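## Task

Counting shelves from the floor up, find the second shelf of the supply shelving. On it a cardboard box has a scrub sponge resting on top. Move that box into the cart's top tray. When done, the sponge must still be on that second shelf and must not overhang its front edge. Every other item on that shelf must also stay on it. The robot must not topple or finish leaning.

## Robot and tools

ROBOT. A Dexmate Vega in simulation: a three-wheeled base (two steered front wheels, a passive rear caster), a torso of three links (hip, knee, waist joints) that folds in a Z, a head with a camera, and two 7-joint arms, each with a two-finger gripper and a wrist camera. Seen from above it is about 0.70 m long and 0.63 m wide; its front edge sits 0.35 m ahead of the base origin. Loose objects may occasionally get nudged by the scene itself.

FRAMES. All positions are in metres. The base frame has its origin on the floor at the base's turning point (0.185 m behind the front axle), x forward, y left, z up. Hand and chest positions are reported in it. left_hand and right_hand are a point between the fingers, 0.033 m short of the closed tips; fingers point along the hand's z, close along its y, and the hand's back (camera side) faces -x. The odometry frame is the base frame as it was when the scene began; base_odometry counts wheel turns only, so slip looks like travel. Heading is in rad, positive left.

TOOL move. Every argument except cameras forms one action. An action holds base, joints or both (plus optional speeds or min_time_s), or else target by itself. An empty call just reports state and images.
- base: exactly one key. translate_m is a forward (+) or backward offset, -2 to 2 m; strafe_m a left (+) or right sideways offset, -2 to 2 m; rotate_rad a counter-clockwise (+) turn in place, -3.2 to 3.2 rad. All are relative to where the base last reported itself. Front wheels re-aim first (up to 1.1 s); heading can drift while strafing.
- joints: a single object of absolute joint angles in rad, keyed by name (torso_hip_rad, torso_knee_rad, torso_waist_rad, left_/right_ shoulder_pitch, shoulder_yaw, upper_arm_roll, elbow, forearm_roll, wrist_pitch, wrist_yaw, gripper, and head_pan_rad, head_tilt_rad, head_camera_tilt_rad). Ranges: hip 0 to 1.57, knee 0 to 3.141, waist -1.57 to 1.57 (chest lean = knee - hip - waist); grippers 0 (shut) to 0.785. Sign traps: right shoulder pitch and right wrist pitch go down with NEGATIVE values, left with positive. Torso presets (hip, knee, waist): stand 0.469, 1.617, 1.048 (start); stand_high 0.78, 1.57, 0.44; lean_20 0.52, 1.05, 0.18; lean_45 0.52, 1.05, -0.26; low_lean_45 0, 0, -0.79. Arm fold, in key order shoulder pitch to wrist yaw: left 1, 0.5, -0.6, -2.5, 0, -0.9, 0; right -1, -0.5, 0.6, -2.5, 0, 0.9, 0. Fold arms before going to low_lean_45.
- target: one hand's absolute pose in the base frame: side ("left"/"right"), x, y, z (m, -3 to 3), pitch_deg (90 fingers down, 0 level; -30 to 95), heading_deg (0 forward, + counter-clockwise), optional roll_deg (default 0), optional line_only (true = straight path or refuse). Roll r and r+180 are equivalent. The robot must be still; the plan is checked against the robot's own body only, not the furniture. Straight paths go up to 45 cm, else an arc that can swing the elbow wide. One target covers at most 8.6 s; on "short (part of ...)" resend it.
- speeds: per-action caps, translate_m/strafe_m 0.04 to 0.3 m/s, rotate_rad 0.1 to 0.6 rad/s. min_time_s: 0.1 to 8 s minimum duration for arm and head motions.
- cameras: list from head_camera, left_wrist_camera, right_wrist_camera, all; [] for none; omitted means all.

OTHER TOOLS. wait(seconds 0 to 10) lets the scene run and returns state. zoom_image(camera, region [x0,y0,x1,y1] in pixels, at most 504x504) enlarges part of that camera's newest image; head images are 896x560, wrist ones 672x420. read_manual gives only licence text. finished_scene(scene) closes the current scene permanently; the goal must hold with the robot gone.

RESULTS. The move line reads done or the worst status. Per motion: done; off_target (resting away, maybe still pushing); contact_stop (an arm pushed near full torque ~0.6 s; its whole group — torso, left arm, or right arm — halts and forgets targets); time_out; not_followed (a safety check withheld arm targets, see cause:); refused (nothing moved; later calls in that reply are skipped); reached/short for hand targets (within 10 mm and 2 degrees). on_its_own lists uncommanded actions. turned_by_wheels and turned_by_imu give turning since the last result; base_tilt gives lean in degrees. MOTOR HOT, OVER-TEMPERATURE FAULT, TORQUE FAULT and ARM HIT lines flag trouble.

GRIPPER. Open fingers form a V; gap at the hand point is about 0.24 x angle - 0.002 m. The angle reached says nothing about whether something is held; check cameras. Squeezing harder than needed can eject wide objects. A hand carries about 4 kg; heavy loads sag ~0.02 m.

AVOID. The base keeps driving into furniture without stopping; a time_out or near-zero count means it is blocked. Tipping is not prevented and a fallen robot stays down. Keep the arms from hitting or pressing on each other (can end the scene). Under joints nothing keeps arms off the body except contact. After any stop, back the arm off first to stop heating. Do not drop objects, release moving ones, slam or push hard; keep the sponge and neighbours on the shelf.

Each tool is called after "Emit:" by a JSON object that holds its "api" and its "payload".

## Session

Emit:
{"api": "move", "payload": {"cameras": ["head_camera"]}}

Emit:
{"api": "move", "payload": {"joints": {"head_pan_rad": -1.5, "head_camera_tilt_rad": 0.25}, "cameras": ["head_camera"]}}

Emit:
{"api": "move", "payload": {"joints": {"head_pan_rad": 1.5, "head_camera_tilt_rad": 0.25}, "cameras": ["head_camera"]}}

Scene clock: 0.00 s.
Joint torques (N m): no reading
base_odometry: x=+0.000 y=+0.000 heading=+0.000
turned_by_wheels: +0.000
turned_by_imu: +0.000
base_tilt: forward=+0.1 right=+0.4
base_status: not commanded
joint_positions: torso_hip_rad=+0.469 torso_knee_rad=+1.617 torso_waist_rad=+1.048 left_shoulder_pitch_rad=+2.207 left_shoulder_yaw_rad=-0.004 left_upper_arm_roll_rad=-0.018 left_elbow_rad=-1.107 left_forearm_roll_rad=-0.008 left_wrist_pitch_rad=-0.518 left_wrist_yaw_rad=+0.011 left_gripper_rad=+0.005 right_shoulder_pitch_rad=-2.186 right_shoulder_yaw_rad=-0.016 right_upper_arm_roll_rad=-0.019 right_elbow_rad=-1.087 right_forearm_roll_rad=-0.017 right_wrist_pitch_rad=+0.491 right_wrist_yaw_rad=+0.011 right_gripper_rad=+0.005 head_pan_rad=+0.000 head_tilt_rad=+0.000 head_camera_tilt_rad=+0.000
joint_status: not commanded
chest: x=-0.0111 y=+0.0000 z=+1.4155 quat_wxyz=(+0.999, +0.000, +0.050, +0.000) (m; base frame)
left_hand: x=+0.2019 y=+0.2451 z=+0.6135 quat_wxyz=(+0.430, -0.012, +0.902, +0.013) pitch_deg=+39.0 heading_deg=+2.4 roll_deg=+0.9 back=up (m; base frame)
right_hand: x=+0.2001 y=-0.2164 z=+0.6013 quat_wxyz=(+0.418, -0.022, +0.908, +0.011) pitch_deg=+40.6 heading_deg=+2.8 roll_deg=+0.1 back=up (m; base frame)
pictures: head_camera
camera_calibration:
head_camera: T_world_to_cam=[[0.00631691, -0.99979, 0.0194963, 0.00014673], [-0.0956931, -0.0200116, -0.99521, 1.51465], [0.995391, 0.00442098, -0.0957994, 0.181448], [0, 0, 0, 1]] pos_world=[-0.0356715, 0.029655, 1.52477]

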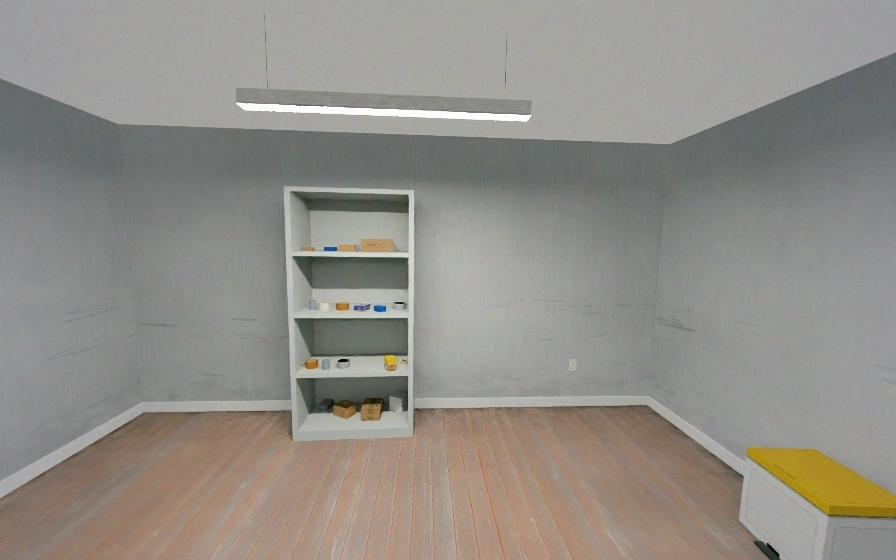

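Scene clock: 1.67 s.
Joint torques (N m): left_arm=[7.31 0.14 1.34 -4.28 -0.09 -2.6 0.01] | right_arm=[-4.43 -1.46 0.77 -5.82 -0.07 3.03 0.02]
move: done
base_odometry: x=+0.000 y=+0.000 heading=+0.000
turned_by_wheels: +0.000
turned_by_imu: +0.000
base_tilt: forward=+0.1 right=+0.3
base_status: not commanded
joint_positions: torso_hip_rad=+0.469 torso_knee_rad=+1.617 torso_waist_rad=+1.048 left_shoulder_pitch_rad=+2.207 left_shoulder_yaw_rad=-0.004 left_upper_arm_roll_rad=-0.018 left_elbow_rad=-1.107 left_forearm_roll_rad=-0.008 left_wrist_pitch_rad=-0.518 left_wrist_yaw_rad=+0.011 left_gripper_rad=+0.005 right_shoulder_pitch_rad=-2.186 right_shoulder_yaw_rad=-0.016 right_upper_arm_roll_rad=-0.019 right_elbow_rad=-1.087 right_forearm_roll_rad=-0.017 right_wrist_pitch_rad=+0.491 right_wrist_yaw_rad=+0.011 right_gripper_rad=+0.005 head_pan_rad=-1.499 head_tilt_rad=+0.000 head_camera_tilt_rad=+0.249
joint_status: all done
chest: x=-0.0111 y=+0.0000 z=+1.4155 quat_wxyz=(+0.999, +0.000, +0.050, +0.000) (m; base frame)
left_hand: x=+0.2019 y=+0.2451 z=+0.6135 quat_wxyz=(+0.430, -0.012, +0.902, +0.013) pitch_deg=+39.0 heading_deg=+2.4 roll_deg=+0.9 back=up (m; base frame)
right_hand: x=+0.2001 y=-0.2164 z=+0.6013 quat_wxyz=(+0.418, -0.022, +0.908, +0.011) pitch_deg=+40.6 heading_deg=+2.8 roll_deg=+0.1 back=up (m; base frame)
pictures: head_camera
camera_calibration:
head_camera: T_world_to_cam=[[-0.989763, -0.0805094, 0.117845, -0.223608], [-0.134024, 0.240475, -0.961358, 1.46146], [0.0490595, -0.967311, -0.248804, 0.334219], [0, 0, 0, 1]] pos_world=[-0.0418453, -0.0461543, 1.51449]

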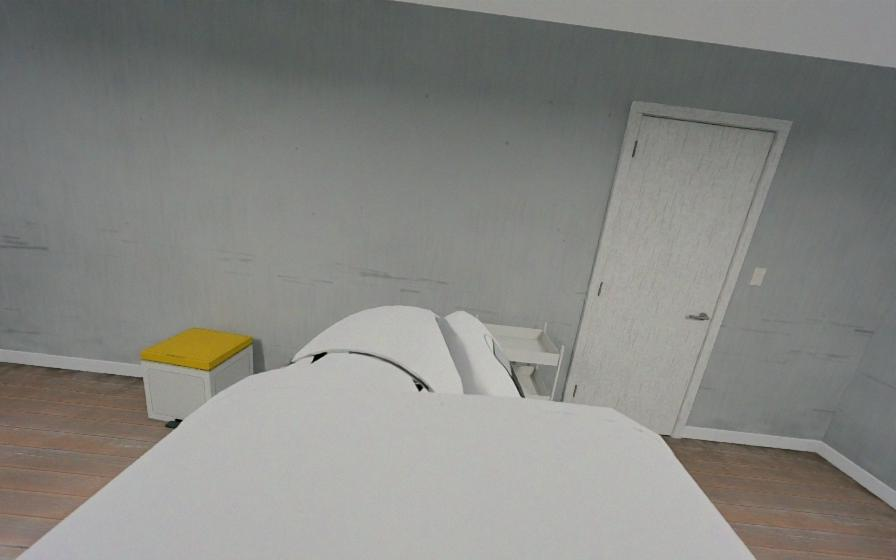

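Scene clock: 4.33 s.
Joint torques (N m): left_arm=[6.93 0.26 1.17 -2.84 -0.04 -3.54 0.02] | right_arm=[-4.87 -0.7 0.09 -5.87 0.09 2.91 0.06]
move: done
base_odometry: x=+0.000 y=+0.000 heading=+0.000
turned_by_wheels: +0.000
turned_by_imu: +0.001
base_tilt: forward=+0.1 right=+0.3
base_status: not commanded
joint_positions: torso_hip_rad=+0.469 torso_knee_rad=+1.617 torso_waist_rad=+1.048 left_shoulder_pitch_rad=+2.207 left_shoulder_yaw_rad=-0.004 left_upper_arm_roll_rad=-0.018 left_elbow_rad=-1.107 left_forearm_roll_rad=-0.008 left_wrist_pitch_rad=-0.518 left_wrist_yaw_rad=+0.011 left_gripper_rad=+0.005 right_shoulder_pitch_rad=-2.186 right_shoulder_yaw_rad=-0.016 right_upper_arm_roll_rad=-0.019 right_elbow_rad=-1.087 right_forearm_roll_rad=-0.017 right_wrist_pitch_rad=+0.491 right_wrist_yaw_rad=+0.011 right_gripper_rad=+0.005 head_pan_rad=+1.499 head_tilt_rad=+0.000 head_camera_tilt_rad=+0.249
joint_status: all done
chest: x=-0.0111 y=+0.0000 z=+1.4155 quat_wxyz=(+0.999, +0.000, +0.050, +0.000) (m; base frame)
left_hand: x=+0.2019 y=+0.2451 z=+0.6135 quat_wxyz=(+0.430, -0.012, +0.902, +0.013) pitch_deg=+39.0 heading_deg=+2.4 roll_deg=+0.9 back=up (m; base frame)
right_hand: x=+0.2001 y=-0.2164 z=+0.6013 quat_wxyz=(+0.418, -0.022, +0.908, +0.011) pitch_deg=+40.6 heading_deg=+2.8 roll_deg=+0.1 back=up (m; base frame)
pictures: head_camera
camera_calibration:
head_camera: T_world_to_cam=[[0.994727, -0.0622925, -0.0814697, 0.227182], [-0.0943017, -0.243334, -0.965348, 1.47049], [0.0403095, 0.96794, -0.247925, 0.332232], [0, 0, 0, 1]] pos_world=[-0.100707, 0.0503899, 1.52041]

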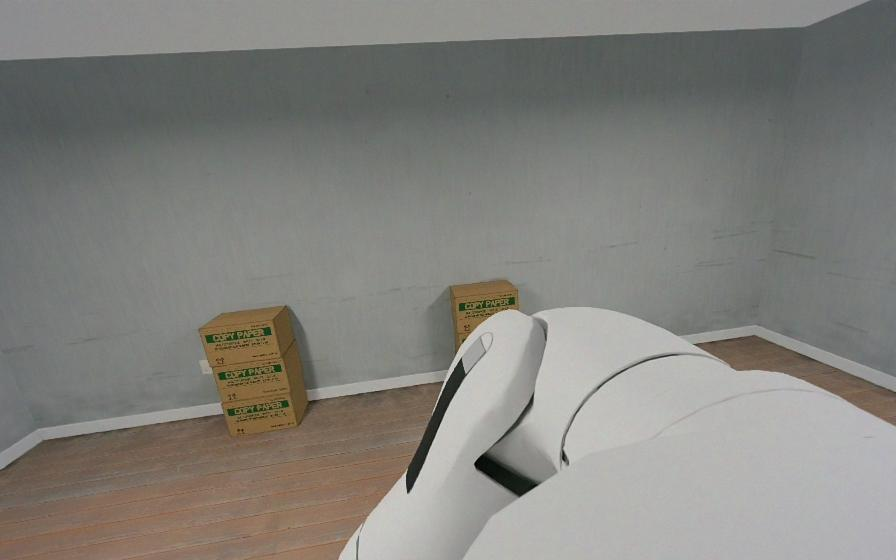

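Emit:
{"api": "move", "payload": {"joints": {"head_pan_rad": 0.0, "head_camera_tilt_rad": 0.25}, "cameras": ["head_camera"]}}

Emit:
{"api": "zoom_image", "payload": {"camera": "head_camera", "region": [270, 90, 430, 370]}}

Emit:
{"api": "zoom_image", "payload": {"camera": "head_camera", "region": [280, 240, 430, 370]}}

Scene clock: 6.40 s.
Joint torques (N m): left_arm=[7.66 0.98 1.12 -4.41 -0.11 -2.96 0.27] | right_arm=[-4.23 -1.22 0.39 -5.71 -0.08 2.55 -0.06]
move: done
base_odometry: x=+0.000 y=+0.000 heading=+0.000
turned_by_wheels: +0.000
turned_by_imu: +0.001
base_tilt: forward=+0.2 right=+0.4
base_status: not commanded
joint_positions: torso_hip_rad=+0.469 torso_knee_rad=+1.617 torso_waist_rad=+1.048 left_shoulder_pitch_rad=+2.207 left_shoulder_yaw_rad=-0.004 left_upper_arm_roll_rad=-0.018 left_elbow_rad=-1.107 left_forearm_roll_rad=-0.008 left_wrist_pitch_rad=-0.518 left_wrist_yaw_rad=+0.011 left_gripper_rad=+0.005 right_shoulder_pitch_rad=-2.186 right_shoulder_yaw_rad=-0.016 right_upper_arm_roll_rad=-0.019 right_elbow_rad=-1.087 right_forearm_roll_rad=-0.017 right_wrist_pitch_rad=+0.491 right_wrist_yaw_rad=+0.011 right_gripper_rad=+0.005 head_pan_rad=+0.001 head_tilt_rad=+0.000 head_camera_tilt_rad=+0.249
joint_status: all done
chest: x=-0.0111 y=+0.0000 z=+1.4155 quat_wxyz=(+0.999, +0.000, +0.050, +0.000) (m; base frame)
left_hand: x=+0.2019 y=+0.2451 z=+0.6135 quat_wxyz=(+0.430, -0.012, +0.902, +0.013) pitch_deg=+39.0 heading_deg=+2.4 roll_deg=+0.9 back=up (m; base frame)
right_hand: x=+0.2001 y=-0.2164 z=+0.6013 quat_wxyz=(+0.418, -0.022, +0.908, +0.011) pitch_deg=+40.6 heading_deg=+2.8 roll_deg=+0.1 back=up (m; base frame)
pictures: head_camera
camera_calibration:
head_camera: T_world_to_cam=[[0.0115985, -0.999784, 0.0172718, 0.00385785], [-0.338229, -0.0201775, -0.940847, 1.41507], [0.940992, 0.00507056, -0.33839, 0.536834], [0, 0, 0, 1]] pos_world=[-0.0265818, 0.0296876, 1.51296]

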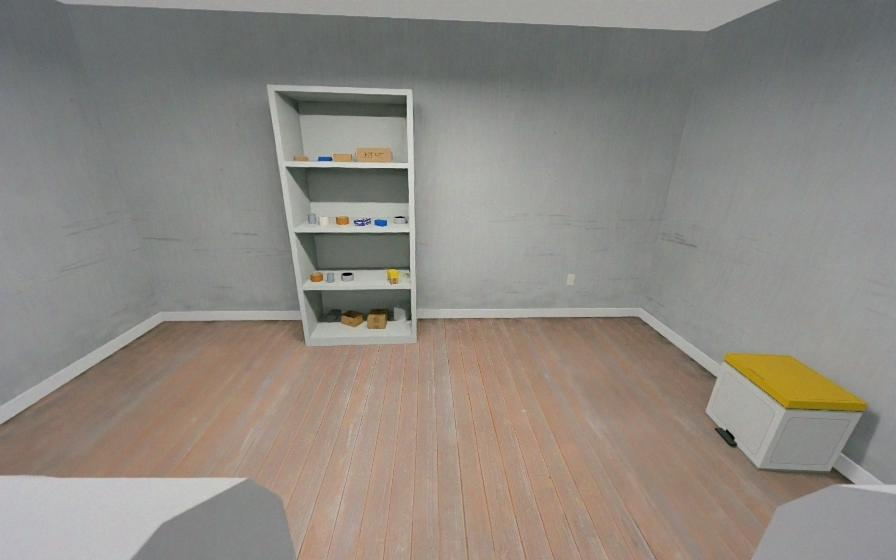

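Scaled by 1.800 from the camera's 896x560 image, which has a finer 960x600 frame.

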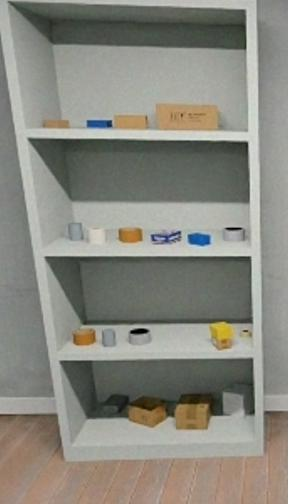

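Scaled by 3.360 from the camera's 896x560 image, which has a finer 960x600 frame.

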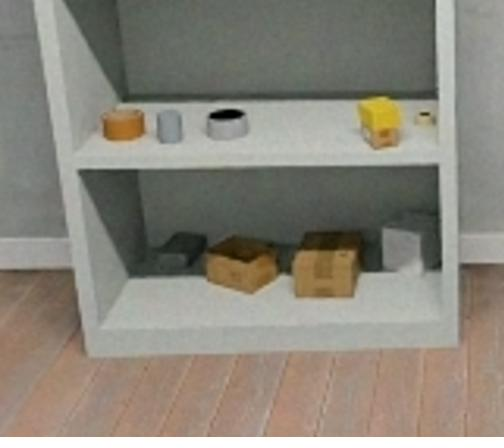

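Emit:
{"api": "move", "payload": {"base": {"rotate_rad": 0.435}, "cameras": []}}

Emit:
{"api": "move", "payload": {"base": {"translate_m": 1.27}, "joints": {"right_shoulder_pitch_rad": -1.253, "right_shoulder_yaw_rad": -0.15, "right_upper_arm_roll_rad": -0.15, "right_elbow_rad": -2.19, "right_forearm_roll_rad": 0.4, "right_wrist_pitch_rad": -0.863, "right_wrist_yaw_rad": -0.35, "left_shoulder_pitch_rad": 1.0, "left_shoulder_yaw_rad": 0.5, "left_upper_arm_roll_rad": -0.6, "left_elbow_rad": -2.5, "left_forearm_roll_rad": 0.0, "left_wrist_pitch_rad": -0.9, "left_wrist_yaw_rad": 0.0, "head_pan_rad": -2.0, "head_camera_tilt_rad": 0.2}, "cameras": ["head_camera"]}}

Scene clock: 15.20 s.
Joint torques (N m): left_arm=[7.79 -0.1 0.83 -3.74 -0.02 -2.67 0.1] | right_arm=[-5.16 -0.59 0.68 -4.48 -0.22 1.71 -0.09]
move: done
base_odometry: x=+0.001 y=+0.000 heading=+0.435
turned_by_wheels: +0.435
turned_by_imu: +0.424
base_tilt: forward=+0.1 right=+0.3
base_status: done
joint_positions: torso_hip_rad=+0.469 torso_knee_rad=+1.617 torso_waist_rad=+1.048 left_shoulder_pitch_rad=+2.207 left_shoulder_yaw_rad=-0.004 left_upper_arm_roll_rad=-0.018 left_elbow_rad=-1.107 left_forearm_roll_rad=-0.008 left_wrist_pitch_rad=-0.518 left_wrist_yaw_rad=+0.011 left_gripper_rad=+0.005 right_shoulder_pitch_rad=-2.186 right_shoulder_yaw_rad=-0.016 right_upper_arm_roll_rad=-0.019 right_elbow_rad=-1.087 right_forearm_roll_rad=-0.017 right_wrist_pitch_rad=+0.491 right_wrist_yaw_rad=+0.011 right_gripper_rad=+0.005 head_pan_rad=+0.001 head_tilt_rad=+0.000 head_camera_tilt_rad=+0.249
joint_status: not commanded
chest: x=-0.0111 y=+0.0000 z=+1.4155 quat_wxyz=(+0.999, +0.000, +0.050, +0.000) (m; base frame)
left_hand: x=+0.2019 y=+0.2451 z=+0.6135 quat_wxyz=(+0.430, -0.012, +0.902, +0.013) pitch_deg=+39.0 heading_deg=+2.4 roll_deg=+0.9 back=up (m; base frame)
right_hand: x=+0.2001 y=-0.2164 z=+0.6013 quat_wxyz=(+0.418, -0.022, +0.908, +0.011) pitch_deg=+40.6 heading_deg=+2.8 roll_deg=+0.1 back=up (m; base frame)
pictures: none
No camera images: "cameras" was empty.

Scene clock: 21.53 s.
Joint torques (N m): left_arm=[-11.78 10.87 -1.74 0.77 -0.22 2.27 0.05] | right_arm=[23.03 -0.48 -0.07 -13.14 -0.06 3.16 -0.15]
move: done
base_odometry: x=+1.154 y=+0.533 heading=+0.435
turned_by_wheels: +0.001
turned_by_imu: -0.002
base_tilt: forward=+0.1 right=+0.3
base_status: done
joint_positions: torso_hip_rad=+0.469 torso_knee_rad=+1.617 torso_waist_rad=+1.048 left_shoulder_pitch_rad=+1.004 left_shoulder_yaw_rad=+0.498 left_upper_arm_roll_rad=-0.598 left_elbow_rad=-2.496 left_forearm_roll_rad=+0.000 left_wrist_pitch_rad=-0.899 left_wrist_yaw_rad=+0.000 left_gripper_rad=+0.005 right_shoulder_pitch_rad=-1.256 right_shoulder_yaw_rad=-0.150 right_upper_arm_roll_rad=-0.149 right_elbow_rad=-2.187 right_forearm_roll_rad=+0.399 right_wrist_pitch_rad=-0.860 right_wrist_yaw_rad=-0.349 right_gripper_rad=+0.005 head_pan_rad=-1.999 head_tilt_rad=+0.000 head_camera_tilt_rad=+0.201
joint_status: all done
chest: x=-0.0110 y=+0.0000 z=+1.4155 quat_wxyz=(+0.999, +0.000, +0.050, +0.000) (m; base frame)
left_hand: x=-0.0204 y=+0.1552 z=+1.7184 quat_wxyz=(+0.841, +0.204, -0.394, +0.309) pitch_deg=-37.3 heading_deg=-132.5 roll_deg=-7.2 back=down (m; base frame)
right_hand: x=+0.7304 y=-0.1612 z=+1.2492 quat_wxyz=(+0.672, +0.006, +0.739, +0.046) pitch_deg=+5.3 heading_deg=+3.4 roll_deg=+4.3 back=up (m; base frame)
pictures: head_camera
camera_calibration:
head_camera: T_world_to_cam=[[-0.906334, 0.407976, 0.110068, -0.205392], [-0.0356529, 0.185719, -0.981956, 1.49971], [-0.421056, -0.893904, -0.153778, 0.156627], [0, 0, 0, 1]] pos_world=[-0.0667354, -0.0547204, 1.51935]

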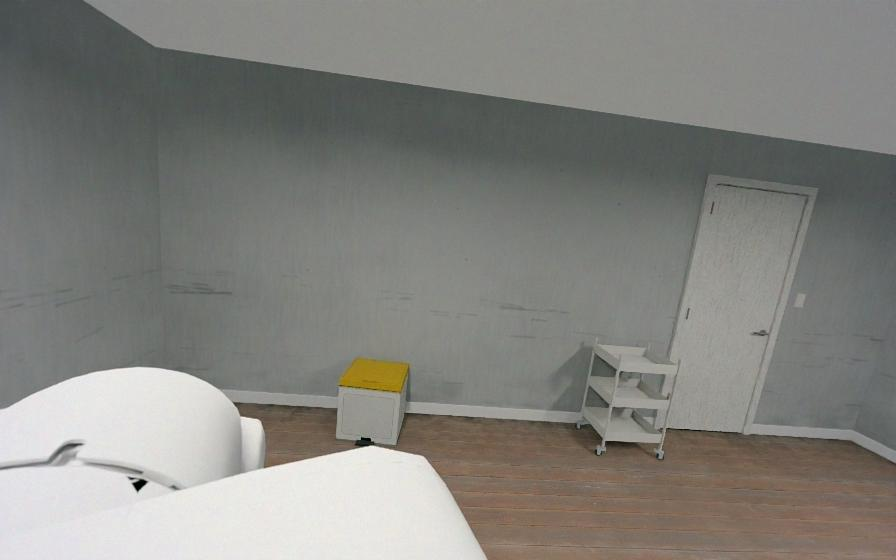

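Emit:
{"api": "move", "payload": {"base": {"rotate_rad": -0.36}, "joints": {"head_pan_rad": 0.0, "head_camera_tilt_rad": 0.35}, "cameras": ["head_camera"]}}

Emit:
{"api": "zoom_image", "payload": {"camera": "head_camera", "region": [330, 150, 570, 400]}}

Scene clock: 24.43 s.
Joint torques (N m): left_arm=[-11.63 11.26 -1.56 0.43 -0.33 3.03 0.1] | right_arm=[21.79 -0.62 0.5 -11.93 -0.22 2.15 0.03]
move: done
base_odometry: x=+1.154 y=+0.533 heading=+0.076
turned_by_wheels: -0.360
turned_by_imu: -0.348
base_tilt: forward=+0.2 right=+0.3
base_status: done
joint_positions: torso_hip_rad=+0.469 torso_knee_rad=+1.617 torso_waist_rad=+1.048 left_shoulder_pitch_rad=+1.000 left_shoulder_yaw_rad=+0.500 left_upper_arm_roll_rad=-0.600 left_elbow_rad=-2.500 left_forearm_roll_rad=+0.000 left_wrist_pitch_rad=-0.900 left_wrist_yaw_rad=+0.000 left_gripper_rad=+0.005 right_shoulder_pitch_rad=-1.253 right_shoulder_yaw_rad=-0.150 right_upper_arm_roll_rad=-0.150 right_elbow_rad=-2.189 right_forearm_roll_rad=+0.400 right_wrist_pitch_rad=-0.863 right_wrist_yaw_rad=-0.350 right_gripper_rad=+0.005 head_pan_rad=-0.001 head_tilt_rad=+0.000 head_camera_tilt_rad=+0.349
joint_status: all done
chest: x=-0.0110 y=+0.0000 z=+1.4155 quat_wxyz=(+0.999, +0.000, +0.050, +0.000) (m; base frame)
left_hand: x=-0.0237 y=+0.1532 z=+1.7166 quat_wxyz=(+0.839, +0.205, -0.398, +0.310) pitch_deg=-36.8 heading_deg=-132.5 roll_deg=-6.9 back=down (m; base frame)
right_hand: x=+0.7302 y=-0.1607 z=+1.2513 quat_wxyz=(+0.673, +0.005, +0.739, +0.046) pitch_deg=+5.2 heading_deg=+3.5 roll_deg=+4.3 back=up (m; base frame)
pictures: head_camera
camera_calibration:
head_camera: T_world_to_cam=[[0.0119175, -0.999797, 0.0162293, 0.00542613], [-0.430689, -0.0197802, -0.902283, 1.35075], [0.902422, 0.0037632, -0.430838, 0.670716], [0, 0, 0, 1]] pos_world=[-0.0235792, 0.0296191, 1.50764]

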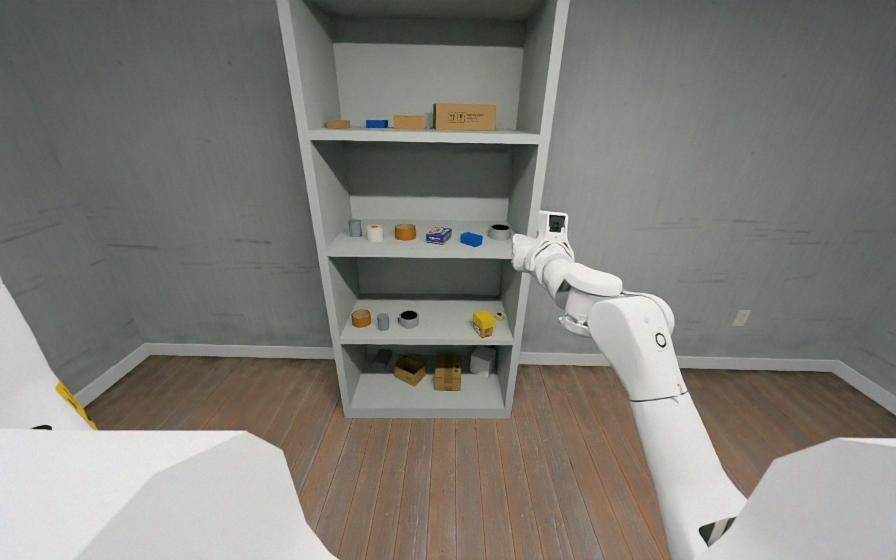

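Scaled by 2.016 from the camera's 896x560 image, which has a finer 960x600 frame.

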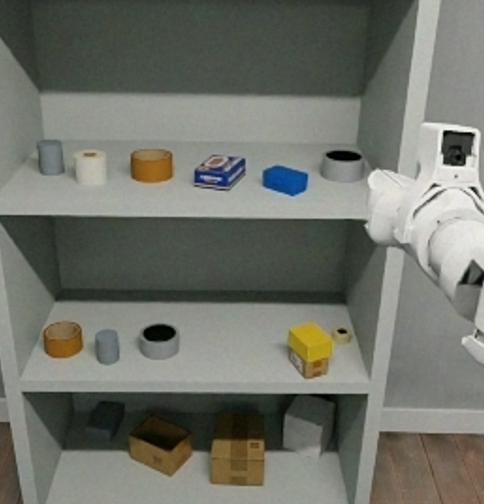

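Emit:
{"api": "zoom_image", "payload": {"camera": "head_camera", "region": [440, 290, 540, 360]}}

Scaled by 5.040 from the camera's 896x560 image, which has a finer 960x600 frame.

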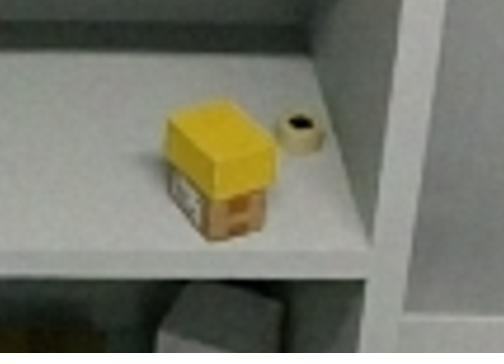

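Emit:
{"api": "move", "payload": {"base": {"translate_m": 0.3}, "cameras": []}}

Emit:
{"api": "move", "payload": {"joints": {"torso_hip_rad": 0.1, "torso_knee_rad": 0.7, "torso_waist_rad": 0.0, "head_camera_tilt_rad": 0.05, "right_gripper_rad": 0.6}, "cameras": ["head_camera"]}}

Scene clock: 29.97 s.
Joint torques (N m): left_arm=[-10.81 11.5 -1.2 1.2 -0.38 2.62 0.12] | right_arm=[20.54 -1.43 -0.03 -11.59 -0.26 3.38 -0.17]
move: done
base_odometry: x=+1.453 y=+0.555 heading=+0.075
turned_by_wheels: -0.001
turned_by_imu: -0.001
base_tilt: forward=+0.2 right=+0.3
base_status: done
joint_positions: torso_hip_rad=+0.469 torso_knee_rad=+1.617 torso_waist_rad=+1.048 left_shoulder_pitch_rad=+1.000 left_shoulder_yaw_rad=+0.500 left_upper_arm_roll_rad=-0.600 left_elbow_rad=-2.500 left_forearm_roll_rad=+0.000 left_wrist_pitch_rad=-0.900 left_wrist_yaw_rad=+0.000 left_gripper_rad=+0.005 right_shoulder_pitch_rad=-1.253 right_shoulder_yaw_rad=-0.150 right_upper_arm_roll_rad=-0.150 right_elbow_rad=-2.190 right_forearm_roll_rad=+0.400 right_wrist_pitch_rad=-0.863 right_wrist_yaw_rad=-0.350 right_gripper_rad=+0.005 head_pan_rad=-0.001 head_tilt_rad=+0.000 head_camera_tilt_rad=+0.349
joint_status: not commanded
chest: x=-0.0109 y=+0.0000 z=+1.4155 quat_wxyz=(+0.999, +0.000, +0.050, +0.000) (m; base frame)
left_hand: x=-0.0236 y=+0.1532 z=+1.7166 quat_wxyz=(+0.839, +0.205, -0.398, +0.310) pitch_deg=-36.8 heading_deg=-132.5 roll_deg=-6.9 back=down (m; base frame)
right_hand: x=+0.7302 y=-0.1607 z=+1.2513 quat_wxyz=(+0.673, +0.005, +0.739, +0.046) pitch_deg=+5.2 heading_deg=+3.5 roll_deg=+4.3 back=up (m; base frame)
pictures: none
No camera images: "cameras" was empty.

Scene clock: 35.13 s.
Joint torques (N m): left_arm=[-7.92 11.94 -3.42 -0.97 -1.25 2.06 0.6] | right_arm=[14.14 -1.67 0.19 -12.55 0.07 3.6 -0.11]
move: done
base_odometry: x=+1.453 y=+0.555 heading=+0.075
turned_by_wheels: +0.000
turned_by_imu: +0.001
base_tilt: forward=+0.1 right=+0.4
base_status: not commanded
joint_positions: torso_hip_rad=+0.100 torso_knee_rad=+0.700 torso_waist_rad=+0.000 left_shoulder_pitch_rad=+1.000 left_shoulder_yaw_rad=+0.500 left_upper_arm_roll_rad=-0.600 left_elbow_rad=-2.500 left_forearm_roll_rad=+0.000 left_wrist_pitch_rad=-0.900 left_wrist_yaw_rad=+0.000 left_gripper_rad=+0.005 right_shoulder_pitch_rad=-1.253 right_shoulder_yaw_rad=-0.150 right_upper_arm_roll_rad=-0.150 right_elbow_rad=-2.190 right_forearm_roll_rad=+0.400 right_wrist_pitch_rad=-0.863 right_wrist_yaw_rad=-0.350 right_gripper_rad=+0.600 head_pan_rad=-0.001 head_tilt_rad=+0.000 head_camera_tilt_rad=+0.051
joint_status: all done
chest: x=+0.0727 y=+0.0000 z=+1.1355 quat_wxyz=(+0.955, +0.000, +0.296, +0.000) (m; base frame)
left_hand: x=+0.2059 y=+0.1532 z=+1.4058 quat_wxyz=(+0.911, +0.275, -0.178, +0.249) pitch_deg=-51.7 heading_deg=-107.7 roll_deg=-41.7 back=down (m; base frame)
right_hand: x=+0.6445 y=-0.1607 z=+0.6362 quat_wxyz=(+0.469, +0.016, +0.882, +0.043) pitch_deg=+33.8 heading_deg=+4.2 roll_deg=+6.3 back=up (m; base frame)
pictures: head_camera
camera_calibration:
head_camera: T_world_to_cam=[[0.0150644, -0.999793, 0.0136647, 0.0111042], [-0.602457, -0.0199828, -0.797901, 1.05303], [0.798009, 0.0037875, -0.602634, 0.664018], [0, 0, 0, 1]] pos_world=[0.104346, 0.0296294, 1.24022]

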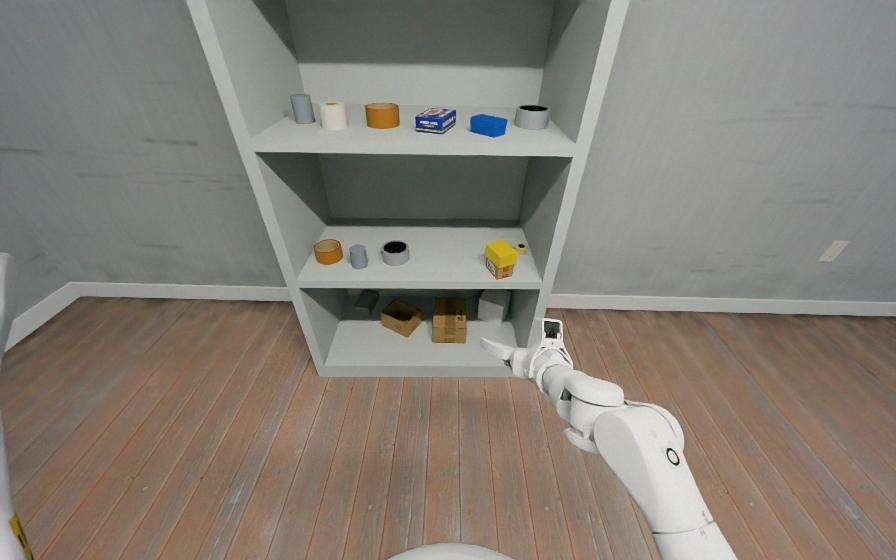

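Emit:
{"api": "zoom_image", "payload": {"camera": "head_camera", "region": [450, 220, 570, 310]}}

Scaled by 4.200 from the camera's 896x560 image, which has a finer 960x600 frame.

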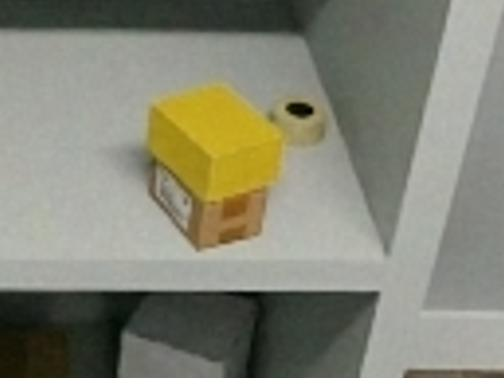

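Emit:
{"api": "move", "payload": {"base": {"translate_m": 0.3}, "cameras": []}}

Emit:
{"api": "move", "payload": {"target": {"side": "right", "x": 0.645, "y": -0.235, "z": 0.65, "pitch_deg": 30, "heading_deg": 27, "line_only": true}, "cameras": ["head_camera", "right_wrist_camera"]}}

Scene clock: 39.90 s.
Joint torques (N m): left_arm=[-8.41 12.15 -3.83 -1.99 -1.49 2.01 0.7] | right_arm=[11.23 -1.4 -0.29 -12.74 0 2.73 -0.39]
move: done
base_odometry: x=+1.752 y=+0.577 heading=+0.074
turned_by_wheels: -0.001
turned_by_imu: -0.001
base_tilt: forward=+0.1 right=+0.3
base_status: done
joint_positions: torso_hip_rad=+0.100 torso_knee_rad=+0.700 torso_waist_rad=+0.000 left_shoulder_pitch_rad=+1.000 left_shoulder_yaw_rad=+0.500 left_upper_arm_roll_rad=-0.600 left_elbow_rad=-2.500 left_forearm_roll_rad=+0.000 left_wrist_pitch_rad=-0.900 left_wrist_yaw_rad=+0.000 left_gripper_rad=+0.005 right_shoulder_pitch_rad=-1.253 right_shoulder_yaw_rad=-0.150 right_upper_arm_roll_rad=-0.150 right_elbow_rad=-2.190 right_forearm_roll_rad=+0.400 right_wrist_pitch_rad=-0.863 right_wrist_yaw_rad=-0.350 right_gripper_rad=+0.600 head_pan_rad=-0.001 head_tilt_rad=+0.000 head_camera_tilt_rad=+0.051
joint_status: not commanded
chest: x=+0.0728 y=+0.0000 z=+1.1354 quat_wxyz=(+0.955, +0.000, +0.296, +0.000) (m; base frame)
left_hand: x=+0.2060 y=+0.1532 z=+1.4058 quat_wxyz=(+0.911, +0.275, -0.178, +0.249) pitch_deg=-51.7 heading_deg=-107.7 roll_deg=-41.7 back=down (m; base frame)
right_hand: x=+0.6445 y=-0.1607 z=+0.6361 quat_wxyz=(+0.469, +0.016, +0.882, +0.043) pitch_deg=+33.8 heading_deg=+4.2 roll_deg=+6.3 back=up (m; base frame)
pictures: none
No camera images: "cameras" was empty.

Scene clock: 43.93 s.
Joint torques (N m): left_arm=[-8.35 11.42 -3.55 -1.36 -1.41 1.99 0.63] | right_arm=[2.18 -9.22 8.91 -7.6 0.39 2.45 0.26]
move: done
base_odometry: x=+1.752 y=+0.577 heading=+0.074
turned_by_wheels: +0.000
turned_by_imu: +0.001
base_tilt: forward=+0.1 right=+0.3
base_status: not commanded
joint_positions: torso_hip_rad=+0.100 torso_knee_rad=+0.700 torso_waist_rad=+0.000 left_shoulder_pitch_rad=+1.000 left_shoulder_yaw_rad=+0.500 left_upper_arm_roll_rad=-0.600 left_elbow_rad=-2.500 left_forearm_roll_rad=+0.000 left_wrist_pitch_rad=-0.900 left_wrist_yaw_rad=+0.000 left_gripper_rad=+0.005 right_shoulder_pitch_rad=-1.294 right_shoulder_yaw_rad=-0.648 right_upper_arm_roll_rad=+0.080 right_elbow_rad=-1.983 right_forearm_roll_rad=+0.475 right_wrist_pitch_rad=-0.556 right_wrist_yaw_rad=+0.334 right_gripper_rad=+0.600 head_pan_rad=-0.001 head_tilt_rad=+0.000 head_camera_tilt_rad=+0.051
joint_status: not commanded
chest: x=+0.0728 y=+0.0000 z=+1.1354 quat_wxyz=(+0.955, +0.000, +0.296, +0.000) (m; base frame)
left_hand: x=+0.2060 y=+0.1532 z=+1.4058 quat_wxyz=(+0.911, +0.275, -0.178, +0.249) pitch_deg=-51.7 heading_deg=-107.7 roll_deg=-41.7 back=down (m; base frame)
right_hand: x=+0.6450 y=-0.2342 z=+0.6494 quat_wxyz=(+0.486, -0.200, +0.843, +0.116) pitch_deg=+30.0 heading_deg=+26.8 roll_deg=+0.1 back=up (m; base frame)
right_hand_status: reached (straight line, planned for 2.5 s): 1 mm and 0.2 deg off.
pictures: head_camera, right_wrist_camera
camera_calibration:
head_camera: T_world_to_cam=[[0.0150656, -0.999793, 0.0136634, 0.011105], [-0.602522, -0.0199829, -0.797852, 1.05299], [0.79796, 0.00378764, -0.602698, 0.664013], [0, 0, 0, 1]] pos_world=[0.104425, 0.0296294, 1.24018]
right_wrist_camera: T_world_to_cam=[[0.41883, -0.907293, 0.0374385, -0.514822], [-0.556512, -0.289042, -0.778941, 0.848654], [0.717549, 0.305409, -0.625979, 0.170224], [0, 0, 0, 1]] pos_world=[0.565765, -0.273785, 0.786882]

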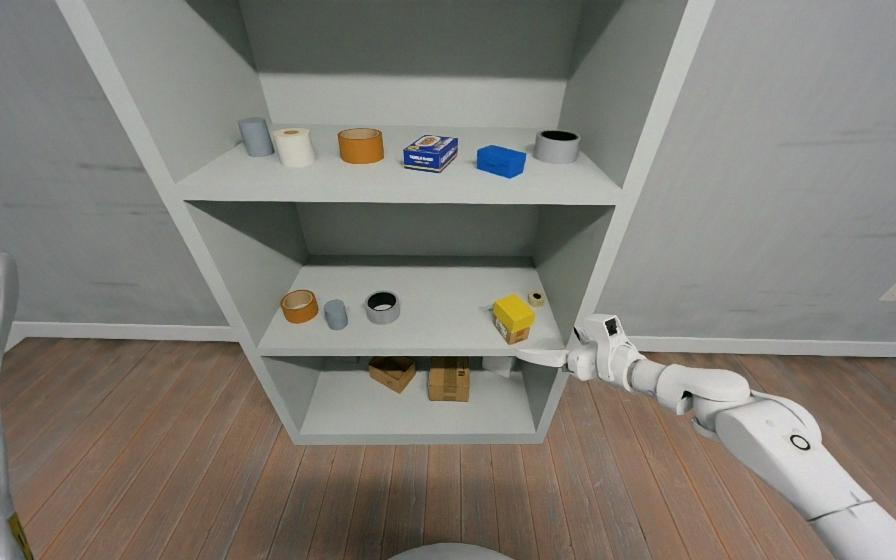

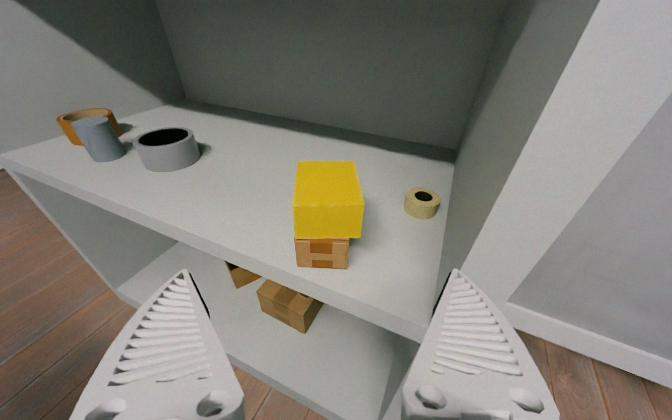

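Emit:
{"api": "zoom_image", "payload": {"camera": "right_wrist_camera", "region": [240, 130, 440, 290]}}

Emit:
{"api": "zoom_image", "payload": {"camera": "head_camera", "region": [450, 270, 600, 380]}}

Scaled by 2.520 from the camera's 672x420 image, which has a finer 960x600 frame.

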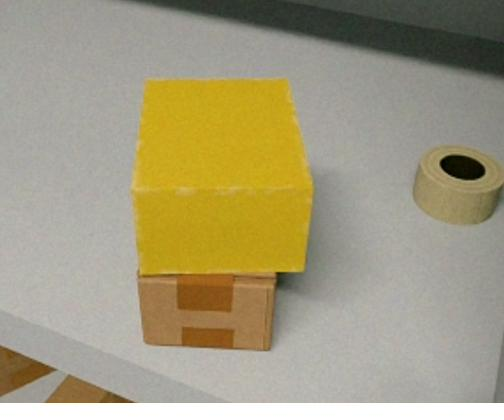

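Scaled by 3.360 from the camera's 896x560 image, which has a finer 960x600 frame.

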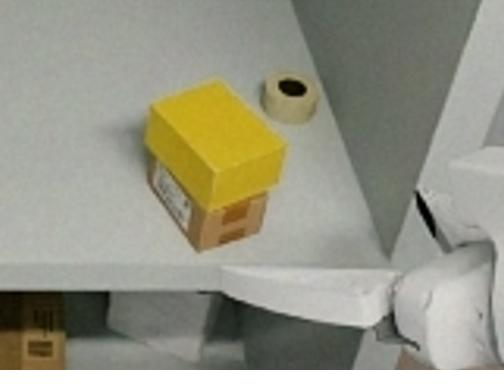

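Emit:
{"api": "move", "payload": {"target": {"side": "right", "x": 0.7925, "y": -0.166, "z": 0.604, "pitch_deg": 30, "heading_deg": 27.5, "line_only": true}, "cameras": ["head_camera", "right_wrist_camera"]}}

Scene clock: 49.40 s.
Joint torques (N m): left_arm=[-8.25 10.54 -3.69 -1.18 -1.45 2.03 0.72] | right_arm=[23.07 -0.82 2.77 -7.57 0.32 2.62 0.21]
move: done
base_odometry: x=+1.752 y=+0.577 heading=+0.074
turned_by_wheels: +0.000
turned_by_imu: +0.001
base_tilt: forward=+0.2 right=+0.3
base_status: not commanded
joint_positions: torso_hip_rad=+0.100 torso_knee_rad=+0.700 torso_waist_rad=+0.000 left_shoulder_pitch_rad=+1.000 left_shoulder_yaw_rad=+0.500 left_upper_arm_roll_rad=-0.600 left_elbow_rad=-2.500 left_forearm_roll_rad=+0.000 left_wrist_pitch_rad=-0.900 left_wrist_yaw_rad=+0.000 left_gripper_rad=+0.005 right_shoulder_pitch_rad=-0.729 right_shoulder_yaw_rad=-0.453 right_upper_arm_roll_rad=-0.291 right_elbow_rad=-1.369 right_forearm_roll_rad=+0.327 right_wrist_pitch_rad=-0.428 right_wrist_yaw_rad=+0.344 right_gripper_rad=+0.600 head_pan_rad=-0.001 head_tilt_rad=+0.000 head_camera_tilt_rad=+0.051
joint_status: not commanded
chest: x=+0.0728 y=+0.0000 z=+1.1354 quat_wxyz=(+0.955, +0.000, +0.296, +0.000) (m; base frame)
left_hand: x=+0.2060 y=+0.1532 z=+1.4058 quat_wxyz=(+0.911, +0.275, -0.178, +0.249) pitch_deg=-51.7 heading_deg=-107.7 roll_deg=-41.7 back=down (m; base frame)
right_hand: x=+0.7912 y=-0.1669 z=+0.6038 quat_wxyz=(+0.485, -0.205, +0.841, +0.119) pitch_deg=+30.0 heading_deg=+27.5 roll_deg=+0.0 back=up (m; base frame)
right_hand_status: reached (straight line, planned for 2.4 s): 2 mm and 0.1 deg off.
pictures: head_camera, right_wrist_camera
camera_calibration:
head_camera: T_world_to_cam=[[0.0150655, -0.999793, 0.0136634, 0.011105], [-0.602522, -0.0199828, -0.797852, 1.05299], [0.79796, 0.00378756, -0.602698, 0.664014], [0, 0, 0, 1]] pos_world=[0.104425, 0.0296294, 1.24018]
right_wrist_camera: T_world_to_cam=[[0.429347, -0.902335, 0.0381183, -0.521171], [-0.552862, -0.295967, -0.778939, 0.909814], [0.714146, 0.313361, -0.62594, 0.0202015], [0, 0, 0, 1]] pos_world=[0.712338, -0.207326, 0.741201]

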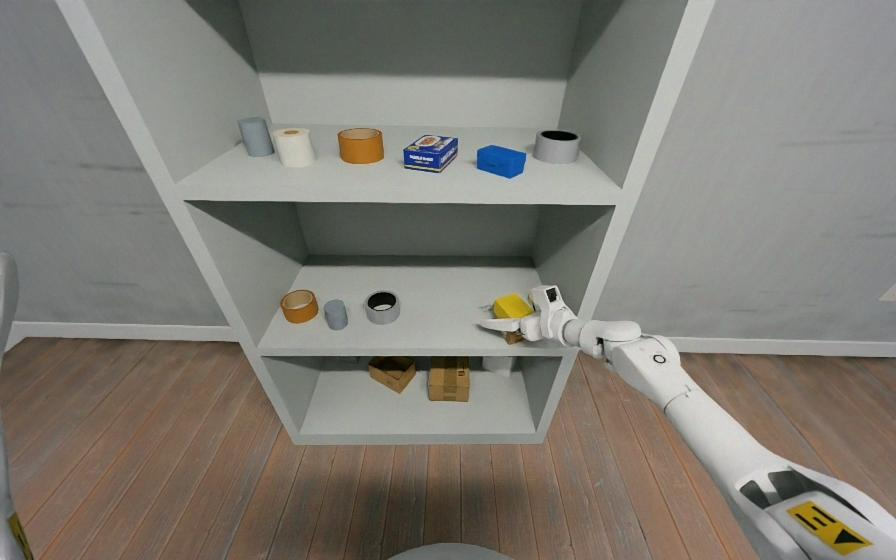

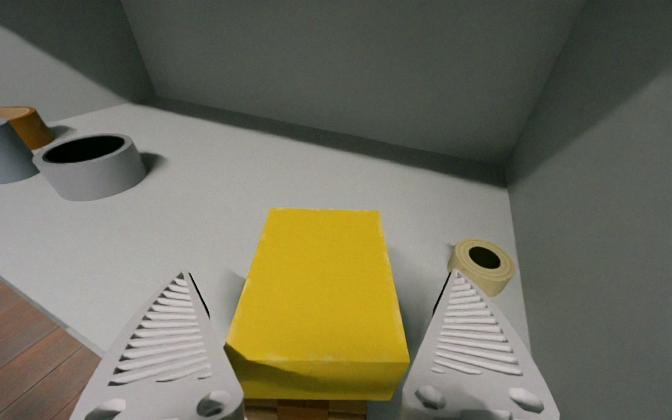

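Emit:
{"api": "move", "payload": {"joints": {"right_gripper_rad": 0.3}, "cameras": ["right_wrist_camera"]}}

Scene clock: 50.47 s.
Joint torques (N m): left_arm=[-8.13 11.58 -3.75 -1.84 -1.4 2.67 0.65] | right_arm=[21.99 -1.31 1.76 -5.68 0.18 2.64 -0.03]
move: done
base_odometry: x=+1.752 y=+0.577 heading=+0.074
turned_by_wheels: +0.000
turned_by_imu: +0.000
base_tilt: forward=+0.2 right=+0.3
base_status: not commanded
joint_positions: torso_hip_rad=+0.100 torso_knee_rad=+0.700 torso_waist_rad=+0.000 left_shoulder_pitch_rad=+1.000 left_shoulder_yaw_rad=+0.500 left_upper_arm_roll_rad=-0.600 left_elbow_rad=-2.500 left_forearm_roll_rad=+0.000 left_wrist_pitch_rad=-0.900 left_wrist_yaw_rad=+0.000 left_gripper_rad=+0.005 right_shoulder_pitch_rad=-0.725 right_shoulder_yaw_rad=-0.451 right_upper_arm_roll_rad=-0.293 right_elbow_rad=-1.364 right_forearm_roll_rad=+0.326 right_wrist_pitch_rad=-0.427 right_wrist_yaw_rad=+0.344 right_gripper_rad=+0.301 head_pan_rad=-0.001 head_tilt_rad=+0.000 head_camera_tilt_rad=+0.051
joint_status: all done
chest: x=+0.0728 y=+0.0000 z=+1.1354 quat_wxyz=(+0.955, +0.000, +0.296, +0.000) (m; base frame)
left_hand: x=+0.2060 y=+0.1532 z=+1.4058 quat_wxyz=(+0.911, +0.275, -0.178, +0.249) pitch_deg=-51.7 heading_deg=-107.7 roll_deg=-41.7 back=down (m; base frame)
right_hand: x=+0.7921 y=-0.1663 z=+0.6037 quat_wxyz=(+0.485, -0.206, +0.841, +0.119) pitch_deg=+30.0 heading_deg=+27.5 roll_deg=+0.0 back=up (m; base frame)
pictures: right_wrist_camera
camera_calibration:
right_wrist_camera: T_world_to_cam=[[0.429762, -0.902122, 0.0384922, -0.521548], [-0.552567, -0.296474, -0.778956, 0.910143], [0.714125, 0.313496, -0.625896, 0.0192959], [0, 0, 0, 1]] pos_world=[0.713277, -0.206715, 0.741114]

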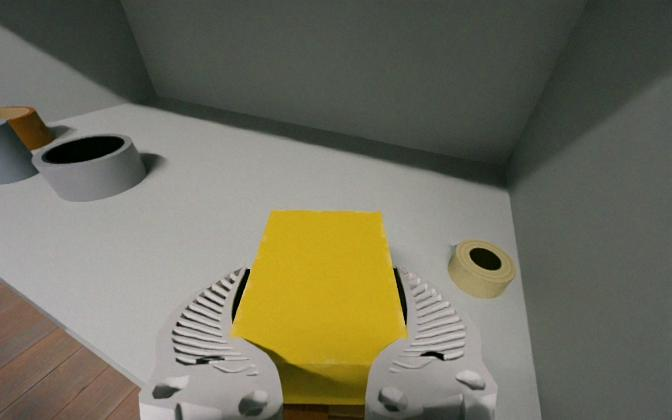

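Emit:
{"api": "move", "payload": {"target": {"side": "right", "x": 0.79, "y": -0.16, "z": 0.645, "pitch_deg": 30, "heading_deg": 27.5, "line_only": true}, "cameras": ["right_wrist_camera"]}}

Emit:
{"api": "move", "payload": {"base": {"translate_m": 0.07}, "cameras": ["head_camera"]}}

Scene clock: 55.63 s.
Joint torques (N m): left_arm=[-8.56 11.92 -3.75 -0.92 -1.53 2.2 0.53] | right_arm=[11.26 -6.37 8.51 -12.31 0.43 2.66 -0.27]
move: done
base_odometry: x=+1.752 y=+0.577 heading=+0.074
turned_by_wheels: +0.000
turned_by_imu: +0.001
base_tilt: forward=+0.2 right=+0.3
base_status: not commanded
joint_positions: torso_hip_rad=+0.100 torso_knee_rad=+0.700 torso_waist_rad=+0.000 left_shoulder_pitch_rad=+1.000 left_shoulder_yaw_rad=+0.500 left_upper_arm_roll_rad=-0.600 left_elbow_rad=-2.500 left_forearm_roll_rad=+0.000 left_wrist_pitch_rad=-0.900 left_wrist_yaw_rad=+0.000 left_gripper_rad=+0.005 right_shoulder_pitch_rad=-0.743 right_shoulder_yaw_rad=-0.478 right_upper_arm_roll_rad=-0.260 right_elbow_rad=-1.533 right_forearm_roll_rad=+0.357 right_wrist_pitch_rad=-0.573 right_wrist_yaw_rad=+0.318 right_gripper_rad=+0.301 head_pan_rad=-0.001 head_tilt_rad=+0.000 head_camera_tilt_rad=+0.051
joint_status: not commanded
chest: x=+0.0728 y=+0.0000 z=+1.1354 quat_wxyz=(+0.955, +0.000, +0.296, +0.000) (m; base frame)
left_hand: x=+0.2060 y=+0.1532 z=+1.4058 quat_wxyz=(+0.911, +0.275, -0.178, +0.249) pitch_deg=-51.7 heading_deg=-107.7 roll_deg=-41.7 back=down (m; base frame)
right_hand: x=+0.7900 y=-0.1601 z=+0.6432 quat_wxyz=(+0.485, -0.206, +0.841, +0.119) pitch_deg=+30.0 heading_deg=+27.5 roll_deg=+0.0 back=up (m; base frame)
right_hand_status: reached (straight line, planned for 0.9 s): 2 mm and 0.1 deg off.
pictures: right_wrist_camera
camera_calibration:
right_wrist_camera: T_world_to_cam=[[0.430138, -0.901947, 0.0383818, -0.516814], [-0.552645, -0.296698, -0.778815, 0.941487], [0.713838, 0.313787, -0.626078, 0.044032], [0, 0, 0, 1]] pos_world=[0.711178, -0.200617, 0.780648]

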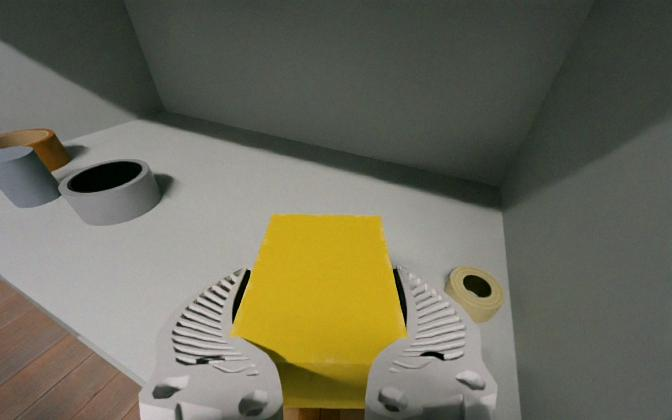

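Scene clock: 57.37 s.
Joint torques (N m): left_arm=[-8.12 12.42 -3.37 -1.32 -1.43 2.34 0.79] | right_arm=[10.74 -5.69 8.74 -12.02 0.34 3.41 -0.12]
move: done
base_odometry: x=+1.822 y=+0.582 heading=+0.074
turned_by_wheels: -0.001
turned_by_imu: +0.000
base_tilt: forward=+0.2 right=+0.3
base_status: done
joint_positions: torso_hip_rad=+0.100 torso_knee_rad=+0.700 torso_waist_rad=+0.000 left_shoulder_pitch_rad=+1.000 left_shoulder_yaw_rad=+0.500 left_upper_arm_roll_rad=-0.600 left_elbow_rad=-2.500 left_forearm_roll_rad=+0.000 left_wrist_pitch_rad=-0.900 left_wrist_yaw_rad=+0.000 left_gripper_rad=+0.005 right_shoulder_pitch_rad=-0.743 right_shoulder_yaw_rad=-0.479 right_upper_arm_roll_rad=-0.259 right_elbow_rad=-1.538 right_forearm_roll_rad=+0.358 right_wrist_pitch_rad=-0.578 right_wrist_yaw_rad=+0.318 right_gripper_rad=+0.301 head_pan_rad=-0.001 head_tilt_rad=+0.000 head_camera_tilt_rad=+0.051
joint_status: not commanded
chest: x=+0.0728 y=+0.0000 z=+1.1354 quat_wxyz=(+0.955, +0.000, +0.296, +0.000) (m; base frame)
left_hand: x=+0.2061 y=+0.1532 z=+1.4058 quat_wxyz=(+0.911, +0.275, -0.178, +0.249) pitch_deg=-51.7 heading_deg=-107.6 roll_deg=-41.7 back=down (m; base frame)
right_hand: x=+0.7898 y=-0.1599 z=+0.6444 quat_wxyz=(+0.485, -0.206, +0.841, +0.119) pitch_deg=+30.1 heading_deg=+27.5 roll_deg=+0.0 back=up (m; base frame)
pictures: head_camera
camera_calibration:
head_camera: T_world_to_cam=[[0.0150662, -0.999793, 0.0136627, 0.0111054], [-0.602565, -0.0199829, -0.79782, 1.05297], [0.797928, 0.00378749, -0.602741, 0.664028], [0, 0, 0, 1]] pos_world=[0.104468, 0.0296294, 1.24016]

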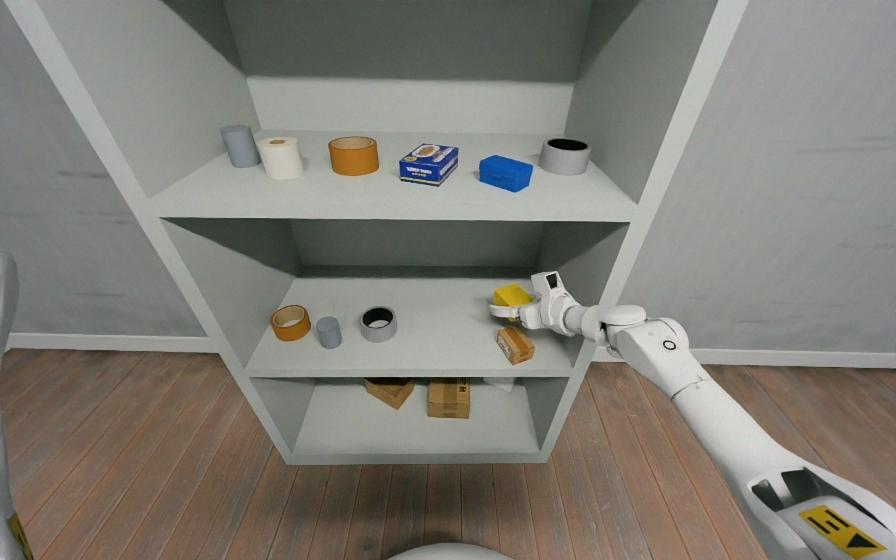

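Emit:
{"api": "move", "payload": {"target": {"side": "right", "x": 0.785, "y": 0.005, "z": 0.62, "pitch_deg": 30, "heading_deg": 27.5, "line_only": true}, "cameras": ["head_camera", "right_wrist_camera"]}}

Scene clock: 60.53 s.
Joint torques (N m): left_arm=[-9.55 11.29 -3.65 -2.04 -1.41 2.24 0.72] | right_arm=[22.75 4.24 0.94 -7.51 0.02 4.25 -0.14]
move: done
base_odometry: x=+1.822 y=+0.582 heading=+0.074
turned_by_wheels: +0.000
turned_by_imu: +0.001
base_tilt: forward=+0.1 right=+0.3
base_status: not commanded
joint_positions: torso_hip_rad=+0.100 torso_knee_rad=+0.700 torso_waist_rad=+0.000 left_shoulder_pitch_rad=+1.000 left_shoulder_yaw_rad=+0.500 left_upper_arm_roll_rad=-0.600 left_elbow_rad=-2.500 left_forearm_roll_rad=+0.000 left_wrist_pitch_rad=-0.900 left_wrist_yaw_rad=+0.000 left_gripper_rad=+0.005 right_shoulder_pitch_rad=-0.691 right_shoulder_yaw_rad=-0.198 right_upper_arm_roll_rad=-0.453 right_elbow_rad=-1.465 right_forearm_roll_rad=+0.260 right_wrist_pitch_rad=-0.589 right_wrist_yaw_rad=+0.073 right_gripper_rad=+0.301 head_pan_rad=-0.001 head_tilt_rad=+0.000 head_camera_tilt_rad=+0.051
joint_status: not commanded
chest: x=+0.0728 y=+0.0000 z=+1.1354 quat_wxyz=(+0.955, +0.000, +0.296, +0.000) (m; base frame)
left_hand: x=+0.2061 y=+0.1532 z=+1.4058 quat_wxyz=(+0.911, +0.275, -0.178, +0.249) pitch_deg=-51.7 heading_deg=-107.6 roll_deg=-41.7 back=down (m; base frame)
right_hand: x=+0.7850 y=+0.0015 z=+0.6195 quat_wxyz=(+0.485, -0.206, +0.842, +0.119) pitch_deg=+30.1 heading_deg=+27.5 roll_deg=+0.0 back=up (m; base frame)
right_hand_status: reached (straight line, planned for 1.2 s): 4 mm and 0.1 deg off.
pictures: head_camera, right_wrist_camera
camera_calibration:
head_camera: T_world_to_cam=[[0.0150664, -0.999793, 0.0136626, 0.0111055], [-0.602565, -0.0199829, -0.79782, 1.05297], [0.797928, 0.00378766, -0.602741, 0.664028], [0, 0, 0, 1]] pos_world=[0.104468, 0.0296294, 1.24016]
right_wrist_camera: T_world_to_cam=[[0.429685, -0.902177, 0.0380414, -0.367367], [-0.553219, -0.296314, -0.778555, 0.968493], [0.713666, 0.313488, -0.626423, -0.0176006], [0, 0, 0, 1]] pos_world=[0.706202, -0.0389346, 0.756975]

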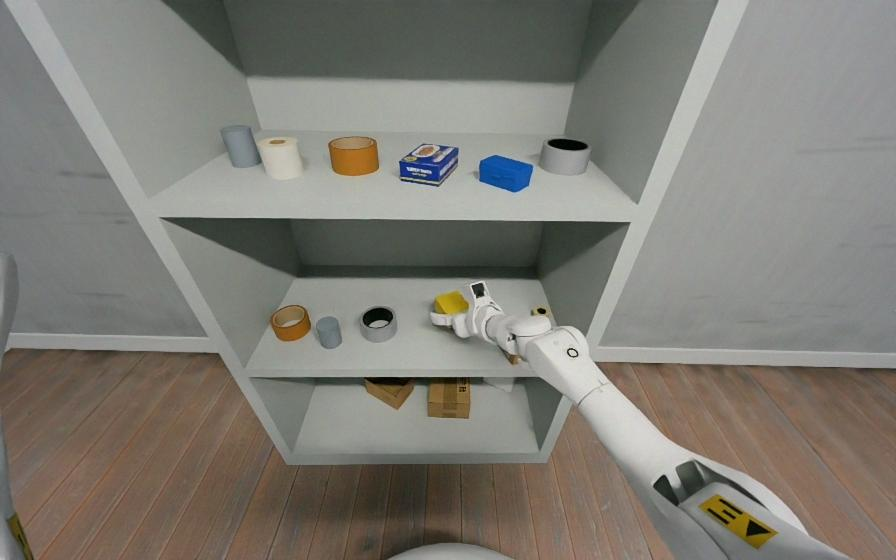

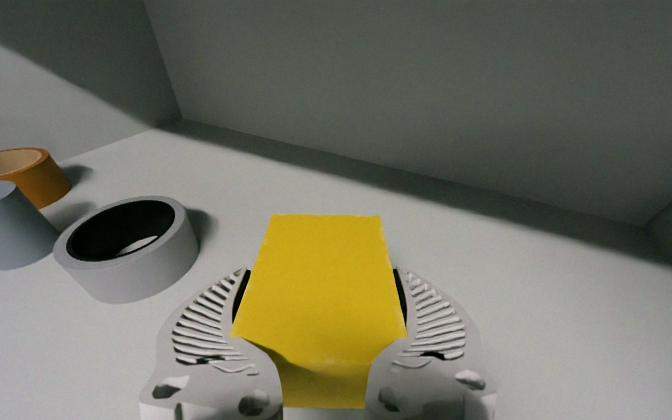

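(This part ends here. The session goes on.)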